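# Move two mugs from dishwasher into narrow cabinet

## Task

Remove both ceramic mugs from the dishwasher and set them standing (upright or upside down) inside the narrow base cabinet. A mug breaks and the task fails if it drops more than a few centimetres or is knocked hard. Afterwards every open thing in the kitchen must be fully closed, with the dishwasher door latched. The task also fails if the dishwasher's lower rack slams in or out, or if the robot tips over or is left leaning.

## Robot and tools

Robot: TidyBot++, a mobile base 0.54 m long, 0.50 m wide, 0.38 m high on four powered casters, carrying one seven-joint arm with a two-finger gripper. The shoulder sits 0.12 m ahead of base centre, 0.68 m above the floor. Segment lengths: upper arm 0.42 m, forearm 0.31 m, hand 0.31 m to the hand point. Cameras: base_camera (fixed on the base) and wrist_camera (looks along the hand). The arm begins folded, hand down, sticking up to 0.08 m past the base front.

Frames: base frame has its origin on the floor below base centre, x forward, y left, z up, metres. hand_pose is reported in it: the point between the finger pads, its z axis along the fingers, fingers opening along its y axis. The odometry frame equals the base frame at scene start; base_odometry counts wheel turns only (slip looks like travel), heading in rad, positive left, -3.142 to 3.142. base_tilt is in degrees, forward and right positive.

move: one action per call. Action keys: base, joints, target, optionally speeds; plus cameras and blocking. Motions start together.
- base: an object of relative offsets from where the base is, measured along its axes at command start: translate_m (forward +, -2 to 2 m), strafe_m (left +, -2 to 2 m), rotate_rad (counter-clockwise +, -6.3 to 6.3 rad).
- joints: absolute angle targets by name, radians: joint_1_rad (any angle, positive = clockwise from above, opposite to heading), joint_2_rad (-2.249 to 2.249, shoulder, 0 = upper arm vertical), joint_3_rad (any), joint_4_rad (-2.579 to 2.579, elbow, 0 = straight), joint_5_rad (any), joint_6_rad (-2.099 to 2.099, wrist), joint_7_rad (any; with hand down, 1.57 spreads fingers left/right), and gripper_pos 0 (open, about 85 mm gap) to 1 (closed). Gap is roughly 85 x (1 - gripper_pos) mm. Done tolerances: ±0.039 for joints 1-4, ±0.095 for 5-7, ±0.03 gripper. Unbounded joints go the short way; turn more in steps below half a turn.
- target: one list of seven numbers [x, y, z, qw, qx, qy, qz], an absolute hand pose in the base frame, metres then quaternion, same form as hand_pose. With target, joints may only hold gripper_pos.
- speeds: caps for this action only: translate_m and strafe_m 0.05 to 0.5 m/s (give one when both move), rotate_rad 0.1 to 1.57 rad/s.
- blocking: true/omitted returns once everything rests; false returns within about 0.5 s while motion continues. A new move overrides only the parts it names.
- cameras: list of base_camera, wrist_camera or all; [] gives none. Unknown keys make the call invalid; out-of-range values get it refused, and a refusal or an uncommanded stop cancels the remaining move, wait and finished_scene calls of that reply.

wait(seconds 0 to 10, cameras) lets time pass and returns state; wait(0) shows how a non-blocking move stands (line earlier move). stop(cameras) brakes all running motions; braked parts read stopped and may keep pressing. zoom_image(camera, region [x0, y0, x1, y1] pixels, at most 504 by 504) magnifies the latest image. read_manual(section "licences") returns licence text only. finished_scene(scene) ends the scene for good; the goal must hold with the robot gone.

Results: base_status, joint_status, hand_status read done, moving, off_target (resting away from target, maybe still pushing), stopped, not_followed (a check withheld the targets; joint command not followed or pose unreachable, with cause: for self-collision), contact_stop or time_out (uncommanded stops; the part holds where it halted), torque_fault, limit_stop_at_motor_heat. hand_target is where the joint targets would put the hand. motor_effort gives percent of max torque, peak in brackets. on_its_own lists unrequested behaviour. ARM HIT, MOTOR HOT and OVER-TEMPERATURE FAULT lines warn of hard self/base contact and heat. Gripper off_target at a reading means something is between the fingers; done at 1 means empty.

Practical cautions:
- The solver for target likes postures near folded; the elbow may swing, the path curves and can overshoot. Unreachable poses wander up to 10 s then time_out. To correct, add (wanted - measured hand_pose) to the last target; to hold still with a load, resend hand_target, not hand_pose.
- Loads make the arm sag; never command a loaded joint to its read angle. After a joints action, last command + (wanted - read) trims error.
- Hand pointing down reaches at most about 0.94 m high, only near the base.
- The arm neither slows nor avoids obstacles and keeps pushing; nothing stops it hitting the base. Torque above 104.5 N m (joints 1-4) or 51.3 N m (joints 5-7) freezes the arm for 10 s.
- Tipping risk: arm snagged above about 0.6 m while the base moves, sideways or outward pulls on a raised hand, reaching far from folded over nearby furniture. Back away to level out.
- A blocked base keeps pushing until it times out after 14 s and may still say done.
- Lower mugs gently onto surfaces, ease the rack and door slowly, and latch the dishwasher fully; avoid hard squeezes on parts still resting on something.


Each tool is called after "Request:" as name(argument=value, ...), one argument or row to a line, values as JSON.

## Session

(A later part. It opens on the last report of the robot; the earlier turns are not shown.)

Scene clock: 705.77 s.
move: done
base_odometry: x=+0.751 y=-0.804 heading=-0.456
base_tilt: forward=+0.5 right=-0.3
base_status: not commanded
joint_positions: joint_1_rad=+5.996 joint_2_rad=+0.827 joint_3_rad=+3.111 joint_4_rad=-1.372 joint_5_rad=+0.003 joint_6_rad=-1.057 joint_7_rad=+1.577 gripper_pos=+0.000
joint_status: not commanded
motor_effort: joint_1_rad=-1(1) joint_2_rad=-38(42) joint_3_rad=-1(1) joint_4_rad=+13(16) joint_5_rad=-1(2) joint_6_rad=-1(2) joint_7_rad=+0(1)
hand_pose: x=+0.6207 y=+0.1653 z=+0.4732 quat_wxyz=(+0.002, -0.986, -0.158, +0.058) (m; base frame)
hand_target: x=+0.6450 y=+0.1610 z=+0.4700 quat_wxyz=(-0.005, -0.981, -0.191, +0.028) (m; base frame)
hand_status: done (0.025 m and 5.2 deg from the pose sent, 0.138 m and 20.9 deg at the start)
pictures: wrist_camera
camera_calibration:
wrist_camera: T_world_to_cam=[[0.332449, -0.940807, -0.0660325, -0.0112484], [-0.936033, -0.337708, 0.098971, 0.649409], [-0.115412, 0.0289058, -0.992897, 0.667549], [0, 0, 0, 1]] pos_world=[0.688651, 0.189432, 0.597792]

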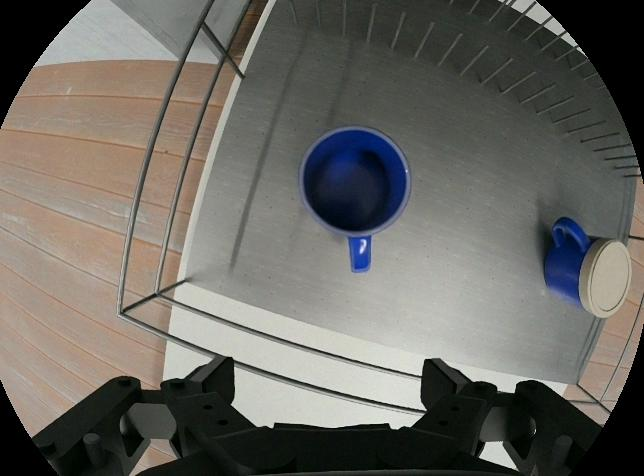

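Request:
move(
  joints={"joint_1_rad": -0.2885, "joint_2_rad": 0.891, "joint_3_rad": 3.1416, "joint_4_rad": -1.390, "joint_5_rad": 0.0, "joint_6_rad": -0.860, "joint_7_rad": 1.692},
  cameras=["wrist_camera"],
)

Scene clock: 733.47 s.
move: done
base_odometry: x=+0.751 y=-0.804 heading=-0.456
base_tilt: forward=+0.6 right=-0.4
base_status: not commanded
joint_positions: joint_1_rad=+5.996 joint_2_rad=+0.870 joint_3_rad=+3.135 joint_4_rad=-1.382 joint_5_rad=+0.003 joint_6_rad=-0.907 joint_7_rad=+1.648 gripper_pos=+0.000
joint_status: all done
motor_effort: joint_1_rad=-1(3) joint_2_rad=-39(42) joint_3_rad=-1(2) joint_4_rad=+13(14) joint_5_rad=+0(2) joint_6_rad=+0(2) joint_7_rad=+0(1)
hand_pose: x=+0.6550 y=+0.1630 z=+0.4442 quat_wxyz=(+0.001, -0.983, -0.184, +0.009) (m; base frame)
hand_target: x=+0.6610 y=+0.1623 z=+0.4301 quat_wxyz=(+0.000, -0.979, -0.203, +0.000) (m; base frame)
hand_status: not commanded
pictures: wrist_camera
camera_calibration:
wrist_camera: T_world_to_cam=[[0.387561, -0.920653, -0.0468552, -0.074652], [-0.92161, -0.388107, 0.00280515, 0.725034], [-0.0207674, 0.042095, -0.998898, 0.581336], [0, 0, 0, 1]] pos_world=[0.709204, 0.188191, 0.575164]

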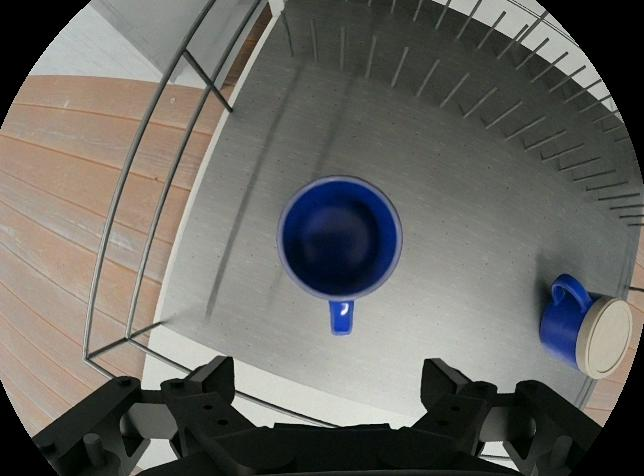

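Request:
move(
  joints={"joint_1_rad": -0.277, "joint_2_rad": 0.979, "joint_3_rad": 3.147, "joint_4_rad": -1.406, "joint_5_rad": 0.0, "joint_6_rad": -0.738, "joint_7_rad": 1.750},
  cameras=["wrist_camera"],
)

Scene clock: 758.80 s.
move: done
base_odometry: x=+0.751 y=-0.804 heading=-0.456
base_tilt: forward=+0.6 right=-0.3
base_status: not commanded
joint_positions: joint_1_rad=+5.996 joint_2_rad=+0.963 joint_3_rad=+3.135 joint_4_rad=-1.399 joint_5_rad=+0.003 joint_6_rad=-0.790 joint_7_rad=+1.704 gripper_pos=+0.000
joint_status: all done
motor_effort: joint_1_rad=-1(2) joint_2_rad=-40(43) joint_3_rad=-1(1) joint_4_rad=+12(14) joint_5_rad=-2(3) joint_6_rad=+0(1) joint_7_rad=+0(1)
hand_pose: x=+0.6577 y=+0.1640 z=+0.3875 quat_wxyz=(+0.002, -0.977, -0.211, +0.005) (m; base frame)
hand_target: x=+0.6686 y=+0.1544 z=+0.3767 quat_wxyz=(-0.002, -0.974, -0.225, -0.009) (m; base frame)
hand_status: not commanded
pictures: wrist_camera
camera_calibration:
wrist_camera: T_world_to_cam=[[0.438417, -0.897532, -0.0471781, -0.114528], [-0.89862, -0.438702, -0.0046925, 0.724183], [-0.0164855, 0.0444524, -0.998875, 0.521479], [0, 0, 0, 1]] pos_world=[0.709573, 0.191727, 0.518888]

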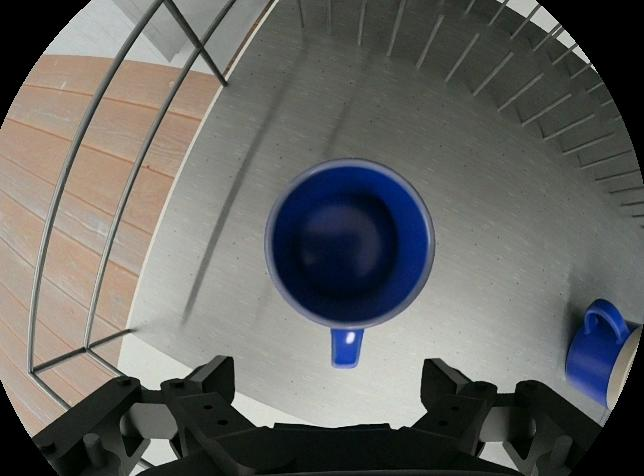

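Request:
move(
  base={"translate_m": 0.004, "strafe_m": -0.008},
  speeds={"strafe_m": 0.05},
  joints={"joint_7_rad": 1.769},
  cameras=["wrist_camera"],
)

Request:
zoom_image(
  camera="wrist_camera",
  region=[200, 220, 480, 440],
)

Scene clock: 783.93 s.
move: done
base_odometry: x=+0.751 y=-0.813 heading=-0.455
base_tilt: forward=+0.5 right=-0.3
base_status: done
joint_positions: joint_1_rad=+5.998 joint_2_rad=+0.963 joint_3_rad=+3.138 joint_4_rad=-1.399 joint_5_rad=+0.003 joint_6_rad=-0.790 joint_7_rad=+1.728 gripper_pos=+0.000
joint_status: all done
motor_effort: joint_1_rad=-1(3) joint_2_rad=-40(41) joint_3_rad=-1(2) joint_4_rad=+12(12) joint_5_rad=-1(2) joint_6_rad=+0(1) joint_7_rad=+0(1)
hand_pose: x=+0.6587 y=+0.1611 z=+0.3875 quat_wxyz=(+0.000, -0.975, -0.221, +0.005) (m; base frame)
hand_target: x=+0.6686 y=+0.1544 z=+0.3767 quat_wxyz=(-0.002, -0.972, -0.234, -0.009) (m; base frame)
hand_status: not commanded
pictures: wrist_camera
camera_calibration:
wrist_camera: T_world_to_cam=[[0.455793, -0.888948, -0.0449836, -0.131232], [-0.889935, -0.456063, -0.00467183, 0.720804], [-0.0163623, 0.0421619, -0.998977, 0.521955], [0, 0, 0, 1]] pos_world=[0.709824, 0.190067, 0.518885]

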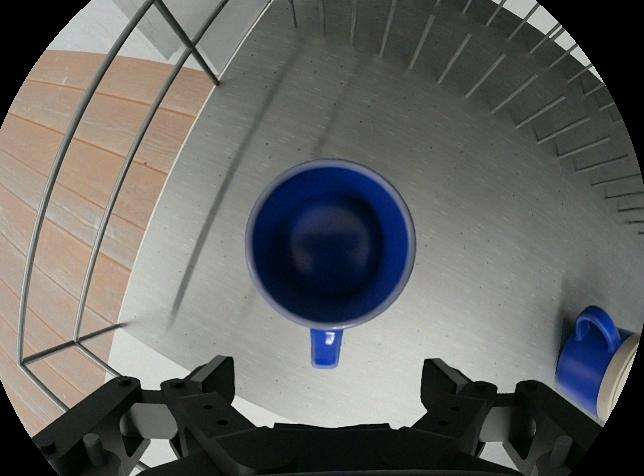

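Scaled by 1.800.

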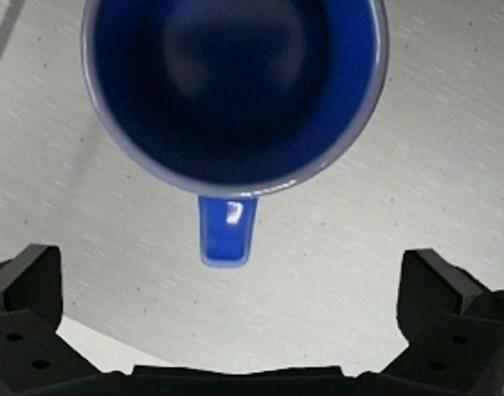

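Request:
move(
  joints={"joint_2_rad": 1.044, "joint_4_rad": -1.433, "joint_6_rad": -0.636},
  cameras=["wrist_camera"],
)

Request:
zoom_image(
  camera="wrist_camera",
  region=[200, 220, 480, 440],
)

Scene clock: 793.97 s.
move: done
base_odometry: x=+0.751 y=-0.813 heading=-0.455
base_tilt: forward=+0.6 right=-0.4
base_status: not commanded
joint_positions: joint_1_rad=+5.998 joint_2_rad=+1.025 joint_3_rad=+3.138 joint_4_rad=-1.425 joint_5_rad=+0.003 joint_6_rad=-0.687 joint_7_rad=+1.728 gripper_pos=+0.000
joint_status: all done
motor_effort: joint_1_rad=-1(1) joint_2_rad=-41(44) joint_3_rad=-1(1) joint_4_rad=+10(12) joint_5_rad=-1(2) joint_6_rad=+0(1) joint_7_rad=+0(1)
hand_pose: x=+0.6574 y=+0.1609 z=+0.3471 quat_wxyz=(+0.001, -0.975, -0.221, -0.003) (m; base frame)
hand_target: x=+0.6644 y=+0.1532 z=+0.3347 quat_wxyz=(-0.002, -0.972, -0.234, -0.014) (m; base frame)
hand_status: not commanded
pictures: wrist_camera
camera_calibration:
wrist_camera: T_world_to_cam=[[0.456415, -0.888756, -0.0424094, -0.134067], [-0.889765, -0.45598, -0.0199939, 0.724595], [-0.00156814, 0.0468599, -0.9989, 0.471047], [0, 0, 0, 1]] pos_world=[0.706649, 0.189175, 0.479331]

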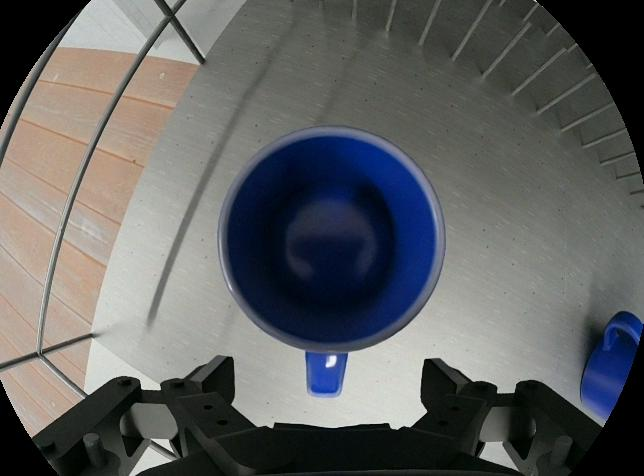

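Scaled by 1.800.

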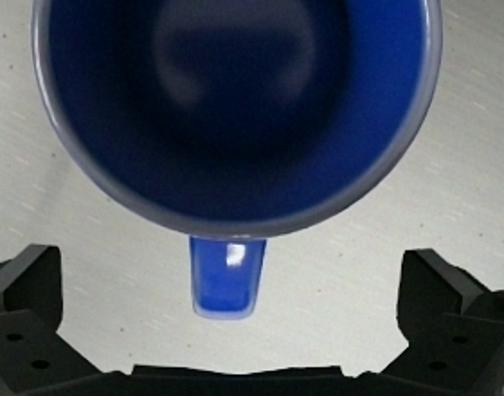

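Request:
move(
  joints={"joint_2_rad": 1.083, "joint_4_rad": -1.432, "joint_6_rad": -0.602},
  cameras=["wrist_camera"],
)

Request:
zoom_image(
  camera="wrist_camera",
  region=[200, 220, 480, 440],
)

Scene clock: 819.13 s.
move: done
base_odometry: x=+0.751 y=-0.813 heading=-0.455
base_tilt: forward=+0.6 right=-0.3
base_status: not commanded
joint_positions: joint_1_rad=+5.998 joint_2_rad=+1.059 joint_3_rad=+3.138 joint_4_rad=-1.426 joint_5_rad=+0.003 joint_6_rad=-0.653 joint_7_rad=+1.728 gripper_pos=+0.000
joint_status: all done
motor_effort: joint_1_rad=-1(1) joint_2_rad=-40(43) joint_3_rad=-1(1) joint_4_rad=+10(11) joint_5_rad=-1(2) joint_6_rad=+0(2) joint_7_rad=+0(0)
hand_pose: x=+0.6559 y=+0.1605 z=+0.3279 quat_wxyz=(+0.001, -0.975, -0.221, -0.002) (m; base frame)
hand_target: x=+0.6617 y=+0.1524 z=+0.3131 quat_wxyz=(-0.002, -0.972, -0.234, -0.012) (m; base frame)
hand_status: not commanded
pictures: wrist_camera
camera_calibration:
wrist_camera: T_world_to_cam=[[0.456266, -0.888819, -0.0426885, -0.134306], [-0.88984, -0.455866, -0.0192318, 0.722374], [-0.00236662, 0.0467608, -0.998903, 0.452465], [0, 0, 0, 1]] pos_world=[0.705148, 0.188774, 0.460128]

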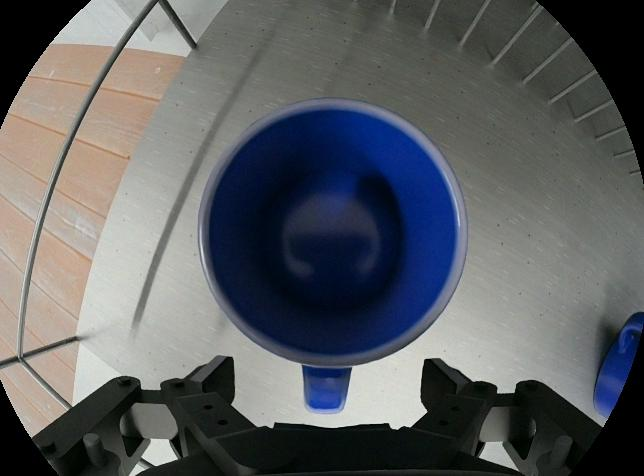

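Scaled by 1.800.

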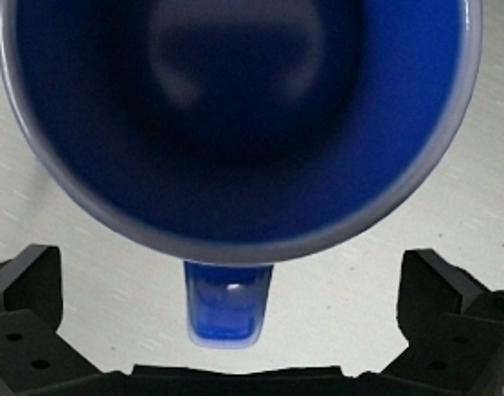

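Request:
move(
)

Scene clock: 842.90 s.
base_odometry: x=+0.751 y=-0.813 heading=-0.455
base_tilt: forward=+0.6 right=-0.3
base_status: not commanded
joint_positions: joint_1_rad=+5.998 joint_2_rad=+1.059 joint_3_rad=+3.138 joint_4_rad=-1.426 joint_5_rad=+0.003 joint_6_rad=-0.653 joint_7_rad=+1.728 gripper_pos=+0.000
joint_status: all done
motor_effort: joint_1_rad=-1(1) joint_2_rad=-40(43) joint_3_rad=-1(1) joint_4_rad=+10(11) joint_5_rad=-1(2) joint_6_rad=+0(2) joint_7_rad=+0(0)
hand_pose: x=+0.6559 y=+0.1605 z=+0.3279 quat_wxyz=(+0.001, -0.975, -0.221, -0.002) (m; base frame)
hand_target: x=+0.6617 y=+0.1524 z=+0.3131 quat_wxyz=(-0.002, -0.972, -0.234, -0.012) (m; base frame)
hand_status: not commanded
pictures: base_camera, wrist_camera
camera_calibration:
wrist_camera: T_world_to_cam=[[0.456266, -0.888819, -0.0426885, -0.134306], [-0.88984, -0.455866, -0.0192318, 0.722374], [-0.00236662, 0.0467608, -0.998903, 0.452465], [0, 0, 0, 1]] pos_world=[0.705148, 0.188774, 0.460128]

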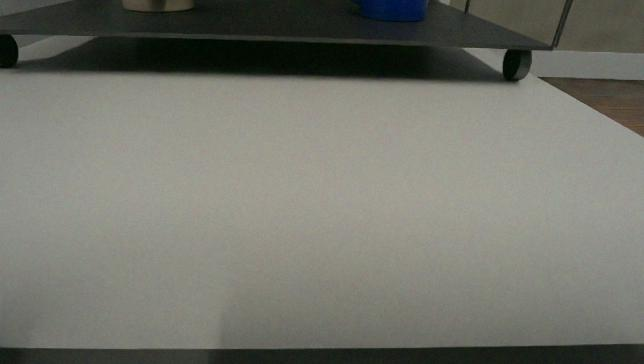

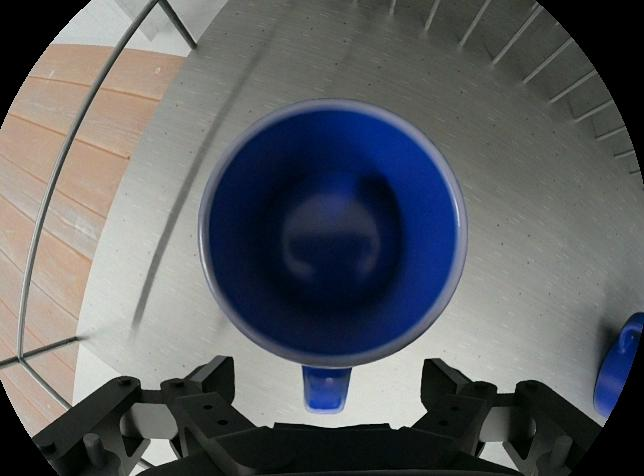

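Request:
move(
  joints={"gripper_pos": 0.7},
  cameras=["wrist_camera"],
)

Scene clock: 845.43 s.
move: done
base_odometry: x=+0.751 y=-0.813 heading=-0.455
base_tilt: forward=+0.6 right=-0.3
base_status: not commanded
joint_positions: joint_1_rad=+5.998 joint_2_rad=+1.059 joint_3_rad=+3.138 joint_4_rad=-1.426 joint_5_rad=+0.003 joint_6_rad=-0.653 joint_7_rad=+1.728 gripper_pos=+0.700
joint_status: all done
motor_effort: joint_1_rad=-1(1) joint_2_rad=-41(41) joint_3_rad=-1(1) joint_4_rad=+10(11) joint_5_rad=-1(3) joint_6_rad=+0(1) joint_7_rad=+0(1)
hand_pose: x=+0.6559 y=+0.1605 z=+0.3279 quat_wxyz=(+0.001, -0.975, -0.221, -0.002) (m; base frame)
hand_target: x=+0.6617 y=+0.1524 z=+0.3131 quat_wxyz=(-0.002, -0.972, -0.234, -0.012) (m; base frame)
hand_status: not commanded
pictures: wrist_camera
camera_calibration:
wrist_camera: T_world_to_cam=[[0.456266, -0.888819, -0.0426885, -0.134306], [-0.88984, -0.455866, -0.0192318, 0.722374], [-0.00236662, 0.0467608, -0.998903, 0.452465], [0, 0, 0, 1]] pos_world=[0.705148, 0.188774, 0.460128]

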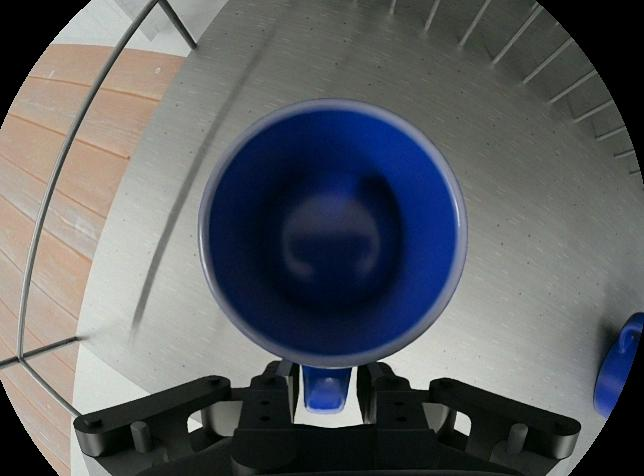

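Request:
move(
  joints={"gripper_pos": 0.82},
  cameras=["wrist_camera"],
)

Request:
move(
  joints={"gripper_pos": 0.88},
  cameras=["wrist_camera"],
)

Scene clock: 851.00 s.
move: done
base_odometry: x=+0.751 y=-0.813 heading=-0.455
base_tilt: forward=+0.5 right=-0.3
base_status: not commanded
joint_positions: joint_1_rad=+5.998 joint_2_rad=+1.059 joint_3_rad=+3.138 joint_4_rad=-1.426 joint_5_rad=+0.003 joint_6_rad=-0.653 joint_7_rad=+1.728 gripper_pos=+0.820
joint_status: all done
motor_effort: joint_1_rad=+0(1) joint_2_rad=-40(41) joint_3_rad=+0(1) joint_4_rad=+10(11) joint_5_rad=-1(2) joint_6_rad=+0(1) joint_7_rad=+0(1)
hand_pose: x=+0.6559 y=+0.1605 z=+0.3279 quat_wxyz=(+0.001, -0.975, -0.221, -0.002) (m; base frame)
hand_target: x=+0.6617 y=+0.1524 z=+0.3131 quat_wxyz=(-0.002, -0.972, -0.234, -0.012) (m; base frame)
hand_status: not commanded
pictures: wrist_camera
camera_calibration:
wrist_camera: T_world_to_cam=[[0.456266, -0.888819, -0.0426885, -0.134306], [-0.88984, -0.455866, -0.0192318, 0.722374], [-0.00236662, 0.0467608, -0.998903, 0.452465], [0, 0, 0, 1]] pos_world=[0.705148, 0.188774, 0.460128]

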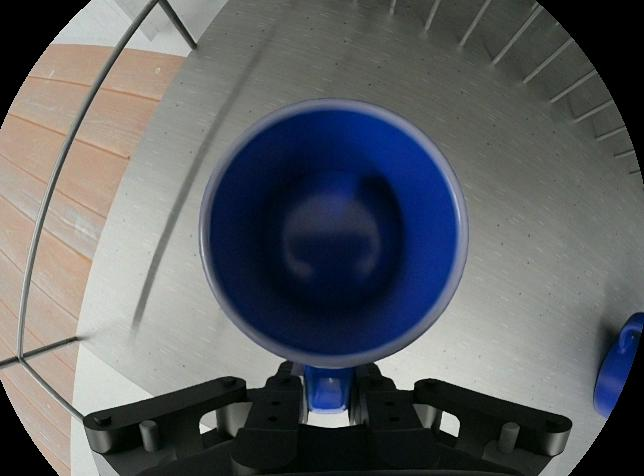

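Scene clock: 851.47 s.
move: done
base_odometry: x=+0.751 y=-0.813 heading=-0.455
base_tilt: forward=+0.6 right=-0.3
base_status: not commanded
joint_positions: joint_1_rad=+5.998 joint_2_rad=+1.058 joint_3_rad=+3.138 joint_4_rad=-1.426 joint_5_rad=+0.003 joint_6_rad=-0.653 joint_7_rad=+1.728 gripper_pos=+0.858
joint_status: all done
motor_effort: joint_1_rad=-1(2) joint_2_rad=-39(40) joint_3_rad=-1(2) joint_4_rad=+10(11) joint_5_rad=-1(3) joint_6_rad=+2(3) joint_7_rad=+0(1)
hand_pose: x=+0.6560 y=+0.1602 z=+0.3281 quat_wxyz=(+0.001, -0.975, -0.221, -0.002) (m; base frame)
hand_target: x=+0.6617 y=+0.1524 z=+0.3131 quat_wxyz=(-0.002, -0.972, -0.234, -0.012) (m; base frame)
hand_status: not commanded
pictures: wrist_camera
camera_calibration:
wrist_camera: T_world_to_cam=[[0.456115, -0.888918, -0.0422431, -0.134603], [-0.889919, -0.455705, -0.0194453, 0.722499], [-0.00196504, 0.0464622, -0.998918, 0.452455], [0, 0, 0, 1]] pos_world=[0.705249, 0.188573, 0.460329]

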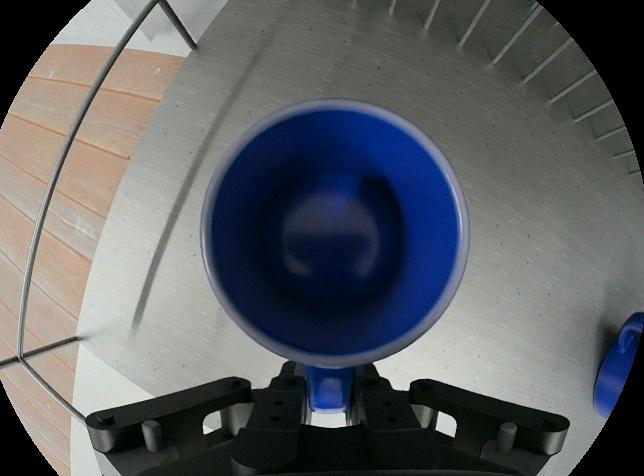

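Request:
move(
  joints={"gripper_pos": 0.93},
  cameras=["wrist_camera"],
)

Request:
move(
  joints={"joint_2_rad": 1.052, "joint_4_rad": -1.431, "joint_6_rad": -0.638},
  cameras=["wrist_camera", "base_camera"],
)

Scene clock: 862.00 s.
move: off_target
base_odometry: x=+0.751 y=-0.813 heading=-0.455
base_tilt: forward=+0.6 right=-0.3
base_status: not commanded
joint_positions: joint_1_rad=+5.998 joint_2_rad=+1.058 joint_3_rad=+3.138 joint_4_rad=-1.426 joint_5_rad=+0.003 joint_6_rad=-0.653 joint_7_rad=+1.728 gripper_pos=+0.858
joint_status: gripper_pos off_target (ended at +0.858, target +0.930)
motor_effort: joint_1_rad=-1(1) joint_2_rad=-39(39) joint_3_rad=-1(1) joint_4_rad=+10(11) joint_5_rad=-1(2) joint_6_rad=+1(2) joint_7_rad=+0(1)
hand_pose: x=+0.6560 y=+0.1602 z=+0.3281 quat_wxyz=(+0.001, -0.975, -0.221, -0.002) (m; base frame)
hand_target: x=+0.6617 y=+0.1524 z=+0.3131 quat_wxyz=(-0.002, -0.972, -0.234, -0.012) (m; base frame)
hand_status: not commanded
pictures: wrist_camera
camera_calibration:
wrist_camera: T_world_to_cam=[[0.456115, -0.888918, -0.0422431, -0.134603], [-0.889919, -0.455705, -0.0194453, 0.722499], [-0.00196504, 0.0464622, -0.998918, 0.452455], [0, 0, 0, 1]] pos_world=[0.705249, 0.188573, 0.460329]

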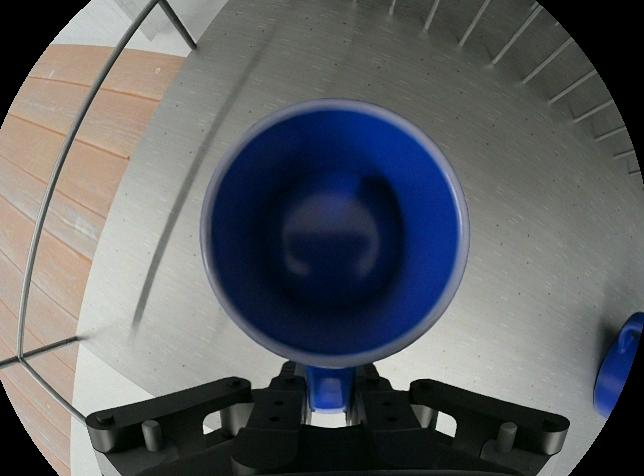

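Scene clock: 862.63 s.
move: done
base_odometry: x=+0.751 y=-0.813 heading=-0.455
base_tilt: forward=+0.7 right=-0.3
base_status: not commanded
joint_positions: joint_1_rad=+5.998 joint_2_rad=+1.057 joint_3_rad=+3.138 joint_4_rad=-1.426 joint_5_rad=+0.003 joint_6_rad=-0.653 joint_7_rad=+1.728 gripper_pos=+0.858
joint_status: all done
motor_effort: joint_1_rad=-1(2) joint_2_rad=-43(44) joint_3_rad=-1(1) joint_4_rad=+11(12) joint_5_rad=-2(2) joint_6_rad=+0(2) joint_7_rad=+0(1)
hand_pose: x=+0.6563 y=+0.1603 z=+0.3289 quat_wxyz=(+0.001, -0.975, -0.221, -0.003) (m; base frame)
hand_target: x=+0.6622 y=+0.1526 z=+0.3305 quat_wxyz=(-0.002, -0.972, -0.234, -0.010) (m; base frame)
hand_status: not commanded
pictures: base_camera, wrist_camera
camera_calibration:
wrist_camera: T_world_to_cam=[[0.456157, -0.888903, -0.0420963, -0.134667], [-0.889899, -0.455692, -0.0206068, 0.723262], [-0.000865494, 0.0468614, -0.998901, 0.452494], [0, 0, 0, 1]] pos_world=[0.705451, 0.188674, 0.461232]

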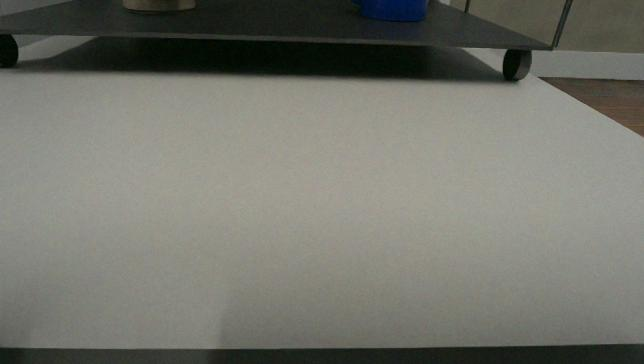

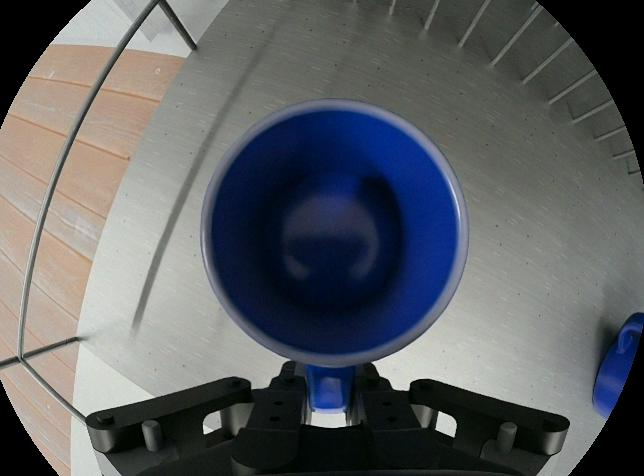

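Request:
move(
  joints={"joint_2_rad": 0.917, "joint_4_rad": -1.425, "joint_6_rad": -0.776},
  cameras=["wrist_camera", "base_camera"],
)

Scene clock: 871.63 s.
move: done
base_odometry: x=+0.751 y=-0.813 heading=-0.455
base_tilt: forward=+0.6 right=-0.3
base_status: not commanded
joint_positions: joint_1_rad=+5.998 joint_2_rad=+0.925 joint_3_rad=+3.138 joint_4_rad=-1.430 joint_5_rad=+0.003 joint_6_rad=-0.730 joint_7_rad=+1.728 gripper_pos=+0.858
joint_status: all done
motor_effort: joint_1_rad=-1(1) joint_2_rad=-44(47) joint_3_rad=-1(1) joint_4_rad=+14(14) joint_5_rad=-1(2) joint_6_rad=+1(2) joint_7_rad=+0(1)
hand_pose: x=+0.6712 y=+0.1646 z=+0.4024 quat_wxyz=(+0.002, -0.975, -0.221, -0.028) (m; base frame)
hand_target: x=+0.6647 y=+0.1534 z=+0.4074 quat_wxyz=(-0.002, -0.972, -0.234, -0.012) (m; base frame)
hand_status: not commanded
pictures: base_camera, wrist_camera
camera_calibration:
wrist_camera: T_world_to_cam=[[0.458065, -0.888335, -0.0322133, -0.139914], [-0.887648, -0.455173, -0.0699965, 0.758217], [0.0475177, 0.060657, -0.997027, 0.490172], [0, 0, 0, 1]] pos_world=[0.713828, 0.191096, 0.53728]

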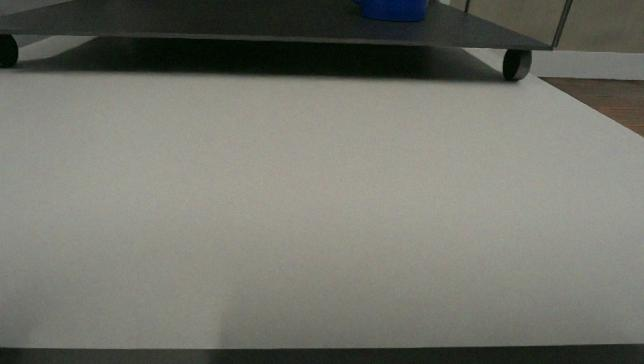

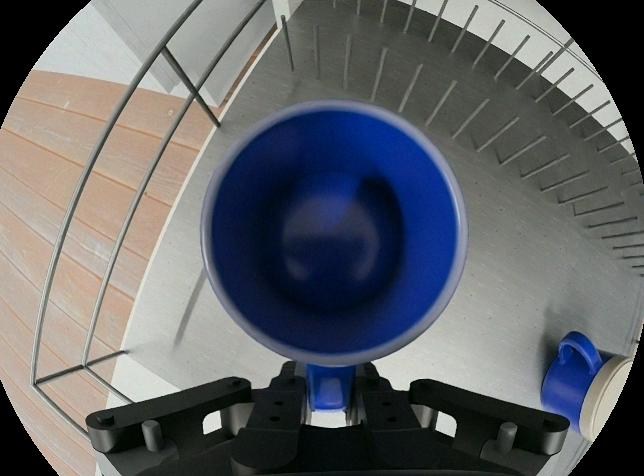

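Request:
move(
  joints={"joint_2_rad": 0.71, "joint_4_rad": -1.47, "joint_6_rad": -0.99},
  cameras=["wrist_camera"],
)

Request:
move(
  joints={"joint_2_rad": 0.49, "joint_4_rad": -1.515, "joint_6_rad": -1.19},
  cameras=["wrist_camera", "base_camera"],
)

Scene clock: 888.57 s.
move: done
base_odometry: x=+0.751 y=-0.813 heading=-0.455
base_tilt: forward=+0.6 right=-0.3
base_status: not commanded
joint_positions: joint_1_rad=+5.998 joint_2_rad=+0.718 joint_3_rad=+3.138 joint_4_rad=-1.470 joint_5_rad=+0.003 joint_6_rad=-0.938 joint_7_rad=+1.728 gripper_pos=+0.858
joint_status: all done
motor_effort: joint_1_rad=-1(1) joint_2_rad=-39(46) joint_3_rad=+0(1) joint_4_rad=+16(16) joint_5_rad=-2(2) joint_6_rad=+1(3) joint_7_rad=+0(1)
hand_pose: x=+0.6348 y=+0.1536 z=+0.5059 quat_wxyz=(+0.001, -0.975, -0.221, -0.008) (m; base frame)
hand_target: x=+0.6227 y=+0.1417 z=+0.5098 quat_wxyz=(-0.002, -0.972, -0.233, +0.014) (m; base frame)
hand_status: not commanded
pictures: wrist_camera
camera_calibration:
wrist_camera: T_world_to_cam=[[0.45689, -0.888668, -0.0389883, -0.125414], [-0.889477, -0.455983, -0.0301643, 0.709282], [0.00902803, 0.048461, -0.998784, 0.623011], [0, 0, 0, 1]] pos_world=[0.682566, 0.181777, 0.638759]

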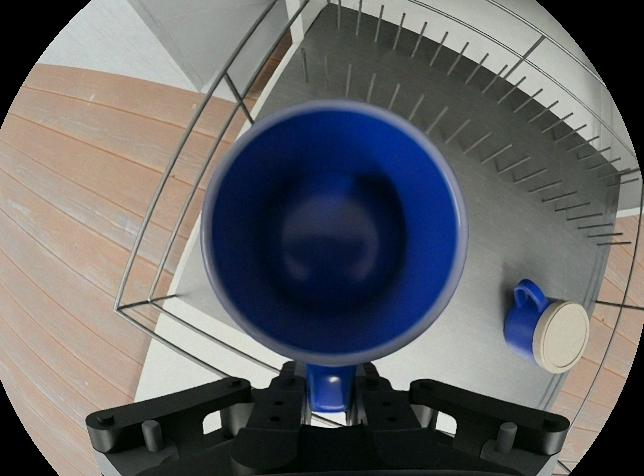

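Scene clock: 890.10 s.
move: done
base_odometry: x=+0.751 y=-0.813 heading=-0.455
base_tilt: forward=+0.6 right=-0.3
base_status: not commanded
joint_positions: joint_1_rad=+5.998 joint_2_rad=+0.499 joint_3_rad=+3.138 joint_4_rad=-1.515 joint_5_rad=+0.003 joint_6_rad=-1.138 joint_7_rad=+1.728 gripper_pos=+0.858
joint_status: all done
motor_effort: joint_1_rad=-1(1) joint_2_rad=-34(42) joint_3_rad=+0(1) joint_4_rad=+17(18) joint_5_rad=-2(3) joint_6_rad=+1(2) joint_7_rad=+0(1)
hand_pose: x=+0.5811 y=+0.1376 z=+0.6054 quat_wxyz=(-0.001, -0.975, -0.221, +0.005) (m; base frame)
hand_target: x=+0.5682 y=+0.1266 z=+0.6099 quat_wxyz=(-0.002, -0.972, -0.233, +0.027) (m; base frame)
hand_status: not commanded
pictures: base_camera, wrist_camera
camera_calibration:
wrist_camera: T_world_to_cam=[[0.455942, -0.888976, -0.0428816, -0.108325], [-0.889875, -0.456181, -0.00461008, 0.642118], [-0.0154635, 0.0402612, -0.99907, 0.739155], [0, 0, 0, 1]] pos_world=[0.632225, 0.166864, 0.736782]

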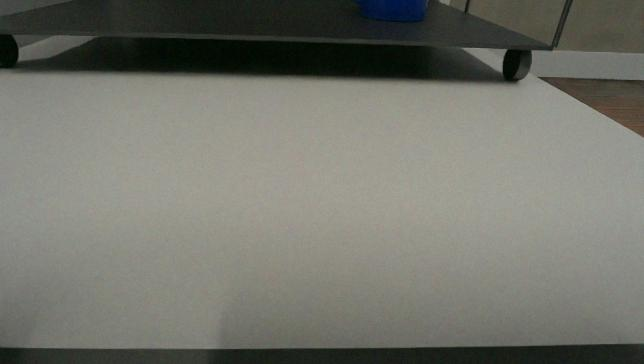

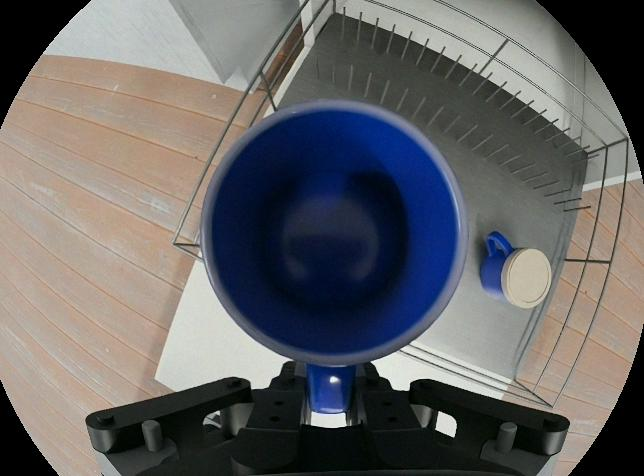

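Request:
move(
  base={"translate_m": -0.25},
  speeds={"translate_m": 0.25},
)

Scene clock: 899.53 s.
move: done
base_odometry: x=+0.527 y=-0.703 heading=-0.455
base_tilt: forward=+0.5 right=-0.3
base_status: done
joint_positions: joint_1_rad=+5.998 joint_2_rad=+0.499 joint_3_rad=+3.138 joint_4_rad=-1.521 joint_5_rad=+0.003 joint_6_rad=-1.146 joint_7_rad=+1.728 gripper_pos=+0.858
joint_status: not commanded
motor_effort: joint_1_rad=-1(3) joint_2_rad=-34(38) joint_3_rad=+0(2) joint_4_rad=+17(18) joint_5_rad=-1(2) joint_6_rad=+0(2) joint_7_rad=+0(1)
hand_pose: x=+0.5762 y=+0.1361 z=+0.6038 quat_wxyz=(-0.001, -0.975, -0.221, +0.012) (m; base frame)
hand_target: x=+0.5682 y=+0.1266 z=+0.6099 quat_wxyz=(-0.002, -0.972, -0.233, +0.027) (m; base frame)
hand_status: not commanded
pictures: base_camera, wrist_camera
camera_calibration:
wrist_camera: T_world_to_cam=[[0.455259, -0.889199, -0.0454366, -0.105513], [-0.889885, -0.456089, 0.00937414, 0.6285], [-0.0290586, 0.0361656, -0.998923, 0.74583], [0, 0, 0, 1]] pos_world=[0.629001, 0.165856, 0.734341]

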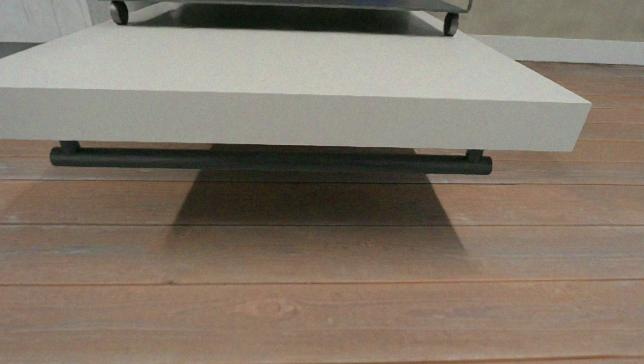

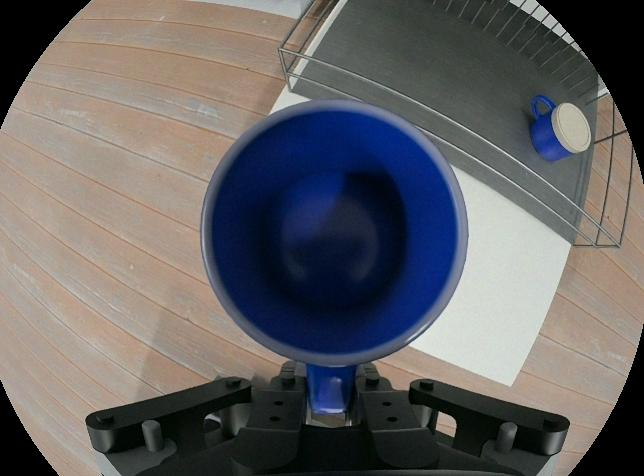

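Request:
move(
  base={"rotate_rad": -1.575},
  speeds={"rotate_rad": 0.4},
)

Scene clock: 916.00 s.
move: done
base_odometry: x=+0.527 y=-0.703 heading=-2.030
base_tilt: forward=+0.5 right=-0.3
base_status: done
joint_positions: joint_1_rad=+6.005 joint_2_rad=+0.499 joint_3_rad=+3.147 joint_4_rad=-1.521 joint_5_rad=+0.003 joint_6_rad=-1.146 joint_7_rad=+1.728 gripper_pos=+0.858
joint_status: not commanded
motor_effort: joint_1_rad=-1(5) joint_2_rad=-34(35) joint_3_rad=+0(3) joint_4_rad=+17(17) joint_5_rad=-1(3) joint_6_rad=+1(1) joint_7_rad=+0(1)
hand_pose: x=+0.5782 y=+0.1294 z=+0.6038 quat_wxyz=(-0.003, -0.977, -0.214, +0.012) (m; base frame)
hand_target: x=+0.5682 y=+0.1266 z=+0.6099 quat_wxyz=(-0.002, -0.972, -0.233, +0.027) (m; base frame)
hand_status: not commanded
pictures: base_camera, wrist_camera
camera_calibration:
wrist_camera: T_world_to_cam=[[0.44285, -0.895639, -0.0414106, -0.106851], [-0.896176, -0.443584, 0.010117, 0.628857], [-0.0274303, 0.0326309, -0.999091, 0.745698], [0, 0, 0, 1]] pos_world=[0.63134, 0.158919, 0.734233]

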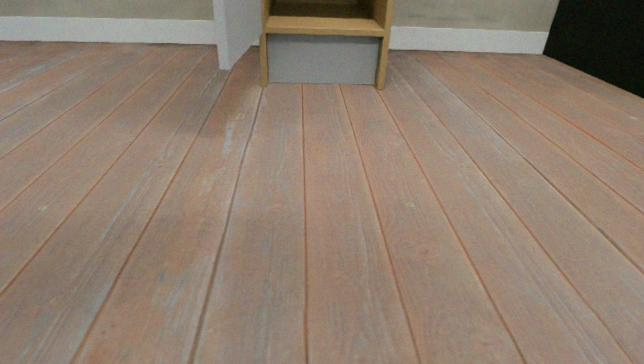

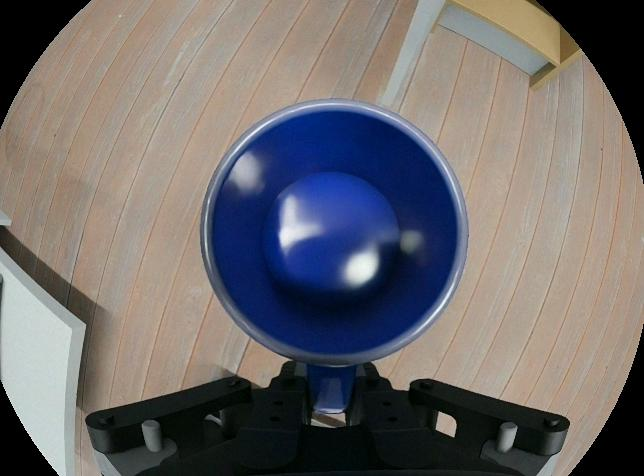

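Request:
zoom_image(
  camera="base_camera",
  region=[200, 0, 440, 136],
)

Scaled by 2.100.

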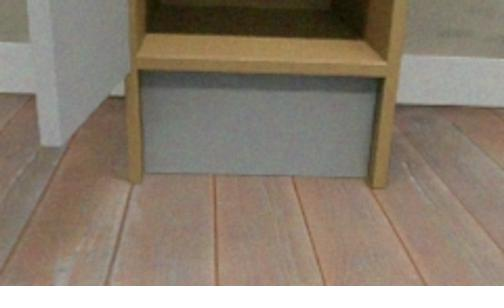

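Request:
move(
  joints={"joint_1_rad": 0.0, "joint_7_rad": 1.54},
  cameras=["wrist_camera"],
)

Request:
move(
  base={"translate_m": 0.33, "strafe_m": -0.06},
  speeds={"translate_m": 0.25},
)

Scene clock: 975.33 s.
move: done
base_odometry: x=+0.527 y=-0.703 heading=-2.030
base_tilt: forward=+0.5 right=-0.3
base_status: not commanded
joint_positions: joint_1_rad=+6.269 joint_2_rad=+0.499 joint_3_rad=+3.149 joint_4_rad=-1.521 joint_5_rad=+0.003 joint_6_rad=-1.146 joint_7_rad=+1.587 gripper_pos=+0.858
joint_status: all done
motor_effort: joint_1_rad=-1(4) joint_2_rad=-34(35) joint_3_rad=+0(2) joint_4_rad=+17(17) joint_5_rad=-1(3) joint_6_rad=+0(1) joint_7_rad=+0(1)
hand_pose: x=+0.5961 y=+0.0043 z=+0.6038 quat_wxyz=(-0.003, -1.000, -0.012, +0.012) (m; base frame)
hand_target: x=+0.5857 y=-0.0011 z=+0.6099 quat_wxyz=(-0.002, -0.999, +0.018, +0.027) (m; base frame)
hand_status: not commanded
pictures: wrist_camera
camera_calibration:
wrist_camera: T_world_to_cam=[[0.0524972, -0.997936, -0.0369885, 0.00358252], [-0.998552, -0.0528931, 0.00980545, 0.648921], [-0.0117416, 0.0364202, -0.999268, 0.741001], [0, 0, 0, 1]] pos_world=[0.656494, 0.0109111, 0.734228]

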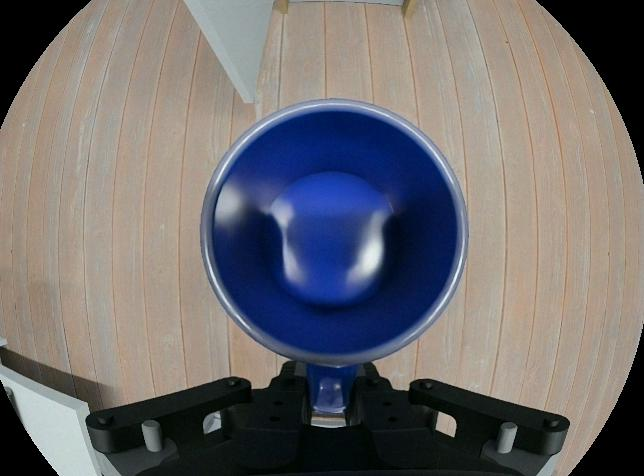

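Scene clock: 977.47 s.
move: done
base_odometry: x=+0.326 y=-0.972 heading=-2.031
base_tilt: forward=+0.5 right=-0.4
base_status: done
joint_positions: joint_1_rad=+6.269 joint_2_rad=+0.498 joint_3_rad=+3.149 joint_4_rad=-1.522 joint_5_rad=+0.003 joint_6_rad=-1.149 joint_7_rad=+1.586 gripper_pos=+0.858
joint_status: not commanded
motor_effort: joint_1_rad=-1(2) joint_2_rad=-34(36) joint_3_rad=+0(1) joint_4_rad=+17(19) joint_5_rad=-1(2) joint_6_rad=+0(2) joint_7_rad=+0(1)
hand_pose: x=+0.5946 y=+0.0042 z=+0.6036 quat_wxyz=(-0.003, -1.000, -0.012, +0.014) (m; base frame)
hand_target: x=+0.5857 y=-0.0011 z=+0.6099 quat_wxyz=(-0.002, -0.999, +0.018, +0.027) (m; base frame)
hand_status: not commanded
pictures: base_camera, wrist_camera
camera_calibration:
wrist_camera: T_world_to_cam=[[0.0514605, -0.997983, -0.0371719, 0.00433581], [-0.998556, -0.0519939, 0.0135265, 0.645177], [-0.015432, 0.0364222, -0.999217, 0.743064], [0, 0, 0, 1]] pos_world=[0.655489, 0.0108083, 0.733916]

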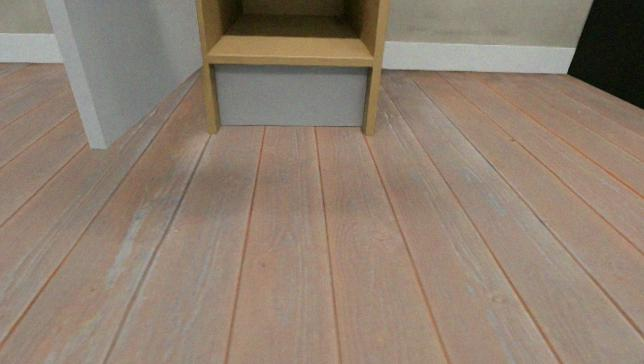

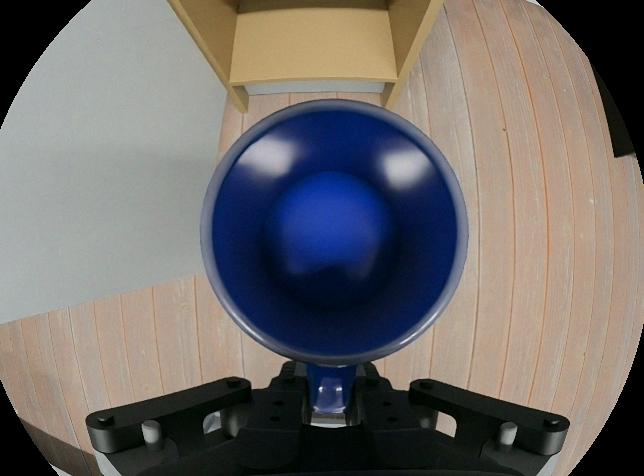

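Request:
move(
  base={"rotate_rad": 0.045, "strafe_m": -0.06},
  speeds={"strafe_m": 0.15, "rotate_rad": 0.3},
)

Scene clock: 1012.13 s.
move: done
base_odometry: x=+0.273 y=-0.946 heading=-1.986
base_tilt: forward=+0.5 right=-0.3
base_status: done
joint_positions: joint_1_rad=+6.283 joint_2_rad=+0.498 joint_3_rad=+3.149 joint_4_rad=-1.522 joint_5_rad=+0.003 joint_6_rad=-1.149 joint_7_rad=+1.585 gripper_pos=+0.858
joint_status: not commanded
motor_effort: joint_1_rad=+0(5) joint_2_rad=-34(35) joint_3_rad=+0(3) joint_4_rad=+17(17) joint_5_rad=-1(3) joint_6_rad=+0(1) joint_7_rad=+1(1)
hand_pose: x=+0.5946 y=-0.0024 z=+0.6036 quat_wxyz=(-0.003, -1.000, -0.005, +0.014) (m; base frame)
hand_target: x=+0.5857 y=-0.0011 z=+0.6099 quat_wxyz=(-0.002, -0.999, +0.018, +0.027) (m; base frame)
hand_status: not commanded
pictures: base_camera, wrist_camera
camera_calibration:
wrist_camera: T_world_to_cam=[[0.0367783, -0.998632, -0.0371566, 0.00651571], [-0.999213, -0.0373025, 0.013514, 0.645302], [-0.0148816, 0.0366304, -0.999218, 0.742976], [0, 0, 0, 1]] pos_world=[0.655611, 0.00336272, 0.733916]

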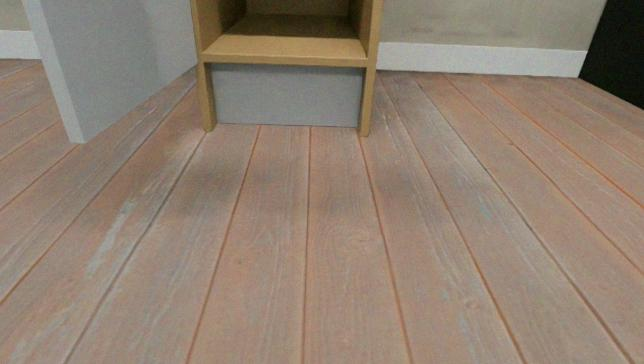

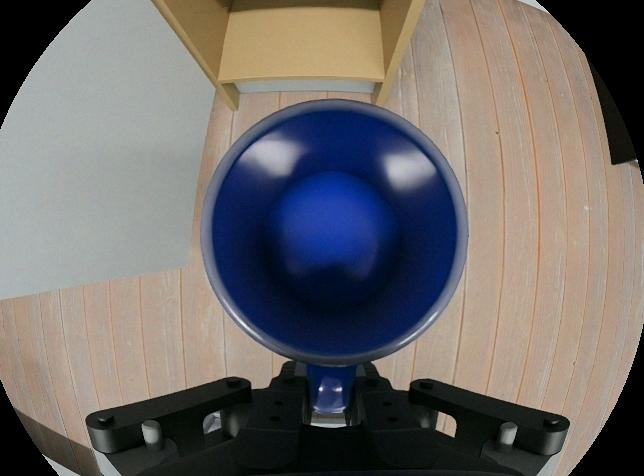

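Request:
move(
  joints={"joint_2_rad": 0.73, "joint_4_rad": -1.49, "joint_6_rad": -0.89},
  cameras=[],
)

Request:
move(
  joints={"joint_2_rad": 1.01, "joint_4_rad": -1.245, "joint_6_rad": -0.85},
  cameras=["wrist_camera"],
)

Scene clock: 1030.23 s.
move: done
base_odometry: x=+0.273 y=-0.946 heading=-1.986
base_tilt: forward=+0.5 right=-0.3
base_status: not commanded
joint_positions: joint_1_rad=+6.283 joint_2_rad=+0.735 joint_3_rad=+3.149 joint_4_rad=-1.516 joint_5_rad=+0.003 joint_6_rad=-0.946 joint_7_rad=+1.585 gripper_pos=+0.858
joint_status: all done
motor_effort: joint_1_rad=-1(1) joint_2_rad=-39(43) joint_3_rad=+0(1) joint_4_rad=+15(17) joint_5_rad=-2(2) joint_6_rad=-1(2) joint_7_rad=+0(1)
hand_pose: x=+0.6280 y=-0.0027 z=+0.4851 quat_wxyz=(-0.003, -1.000, -0.005, +0.028) (m; base frame)
hand_target: x=+0.6599 y=-0.0015 z=+0.4941 quat_wxyz=(-0.002, -1.000, +0.017, -0.016) (m; base frame)
hand_status: not commanded
pictures: none
No camera images: "cameras" was empty.

Scene clock: 1031.87 s.
move: done
base_odometry: x=+0.273 y=-0.946 heading=-1.986
base_tilt: forward=+0.6 right=-0.3
base_status: not commanded
joint_positions: joint_1_rad=+6.283 joint_2_rad=+1.013 joint_3_rad=+3.149 joint_4_rad=-1.273 joint_5_rad=+0.003 joint_6_rad=-0.906 joint_7_rad=+1.585 gripper_pos=+0.858
joint_status: all done
motor_effort: joint_1_rad=-1(1) joint_2_rad=-45(48) joint_3_rad=-1(1) joint_4_rad=+14(16) joint_5_rad=-2(3) joint_6_rad=+0(1) joint_7_rad=+0(1)
hand_pose: x=+0.6976 y=-0.0029 z=+0.3875 quat_wxyz=(-0.004, -1.000, -0.006, +0.025) (m; base frame)
hand_target: x=+0.7304 y=-0.0017 z=+0.3958 quat_wxyz=(-0.002, -1.000, +0.017, -0.018) (m; base frame)
hand_status: not commanded
pictures: wrist_camera
camera_calibration:
wrist_camera: T_world_to_cam=[[0.038905, -0.998602, -0.0357903, -0.00788538], [-0.998535, -0.0402004, 0.0362164, 0.741881], [-0.0376046, 0.0343289, -0.998703, 0.5442], [0, 0, 0, 1]] pos_world=[0.761565, 0.00326779, 0.516343]

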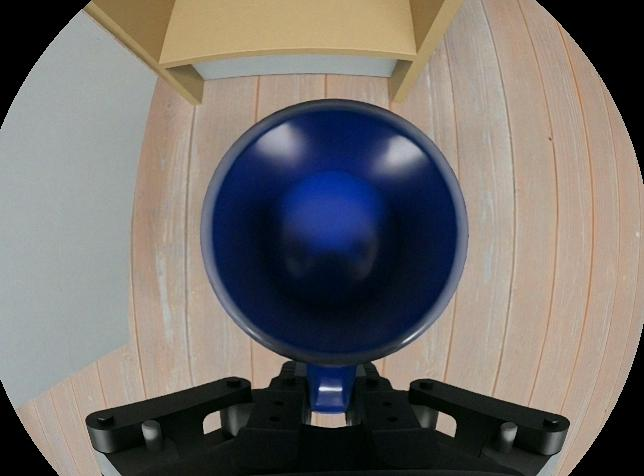

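Request:
move(
  joints={"joint_2_rad": 1.272, "joint_4_rad": -0.935, "joint_6_rad": -0.87},
  cameras=["wrist_camera", "base_camera"],
)

Scene clock: 1036.17 s.
move: done
base_odometry: x=+0.273 y=-0.946 heading=-1.986
base_tilt: forward=+0.5 right=-0.3
base_status: not commanded
joint_positions: joint_1_rad=+6.283 joint_2_rad=+1.274 joint_3_rad=+3.149 joint_4_rad=-0.965 joint_5_rad=+0.003 joint_6_rad=-0.906 joint_7_rad=+1.585 gripper_pos=+0.858
joint_status: all done
motor_effort: joint_1_rad=-1(1) joint_2_rad=-50(53) joint_3_rad=-1(1) joint_4_rad=+15(16) joint_5_rad=-1(3) joint_6_rad=+0(1) joint_7_rad=+0(1)
hand_pose: x=+0.7676 y=-0.0029 z=+0.2991 quat_wxyz=(-0.004, -1.000, -0.007, +0.001) (m; base frame)
hand_target: x=+0.7941 y=-0.0017 z=+0.3082 quat_wxyz=(-0.002, -0.999, +0.016, -0.032) (m; base frame)
hand_status: not commanded
pictures: base_camera, wrist_camera
camera_calibration:
wrist_camera: T_world_to_cam=[[0.042566, -0.998553, -0.032862, -0.0173961], [-0.999041, -0.0422029, -0.0116646, 0.829533], [0.0102609, 0.033327, -0.999392, 0.422043], [0, 0, 0, 1]] pos_world=[0.825148, 0.00357232, 0.430891]

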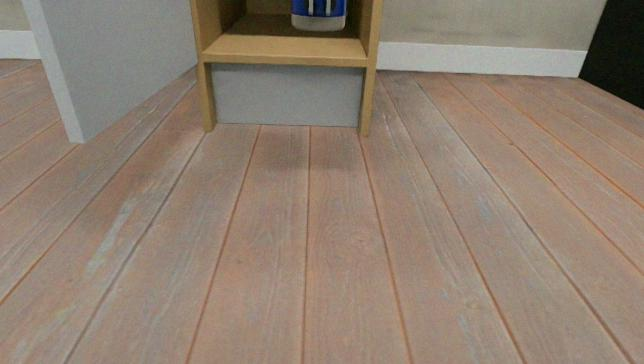

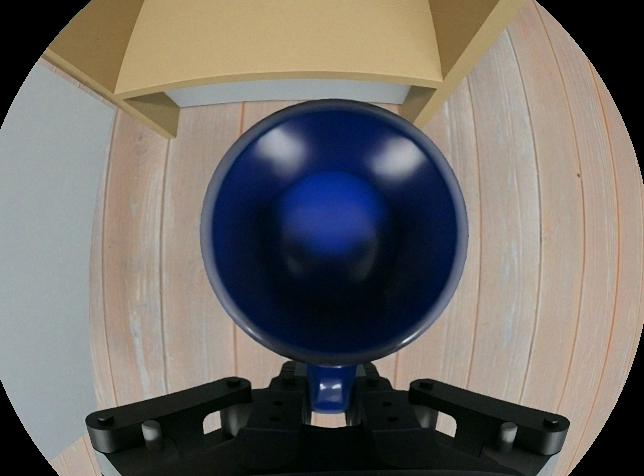

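Request:
zoom_image(
  camera="wrist_camera",
  region=[80, 40, 280, 160],
)

Request:
zoom_image(
  camera="wrist_camera",
  region=[340, 40, 540, 160],
)

Scaled by 2.520.

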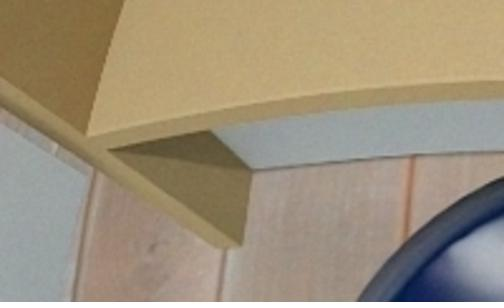

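Scaled by 2.520.

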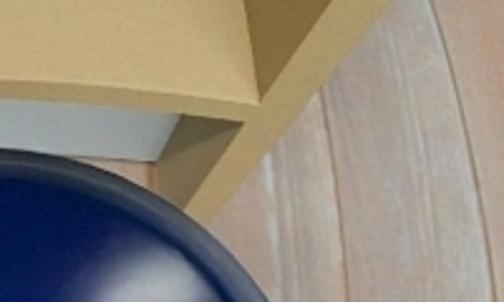

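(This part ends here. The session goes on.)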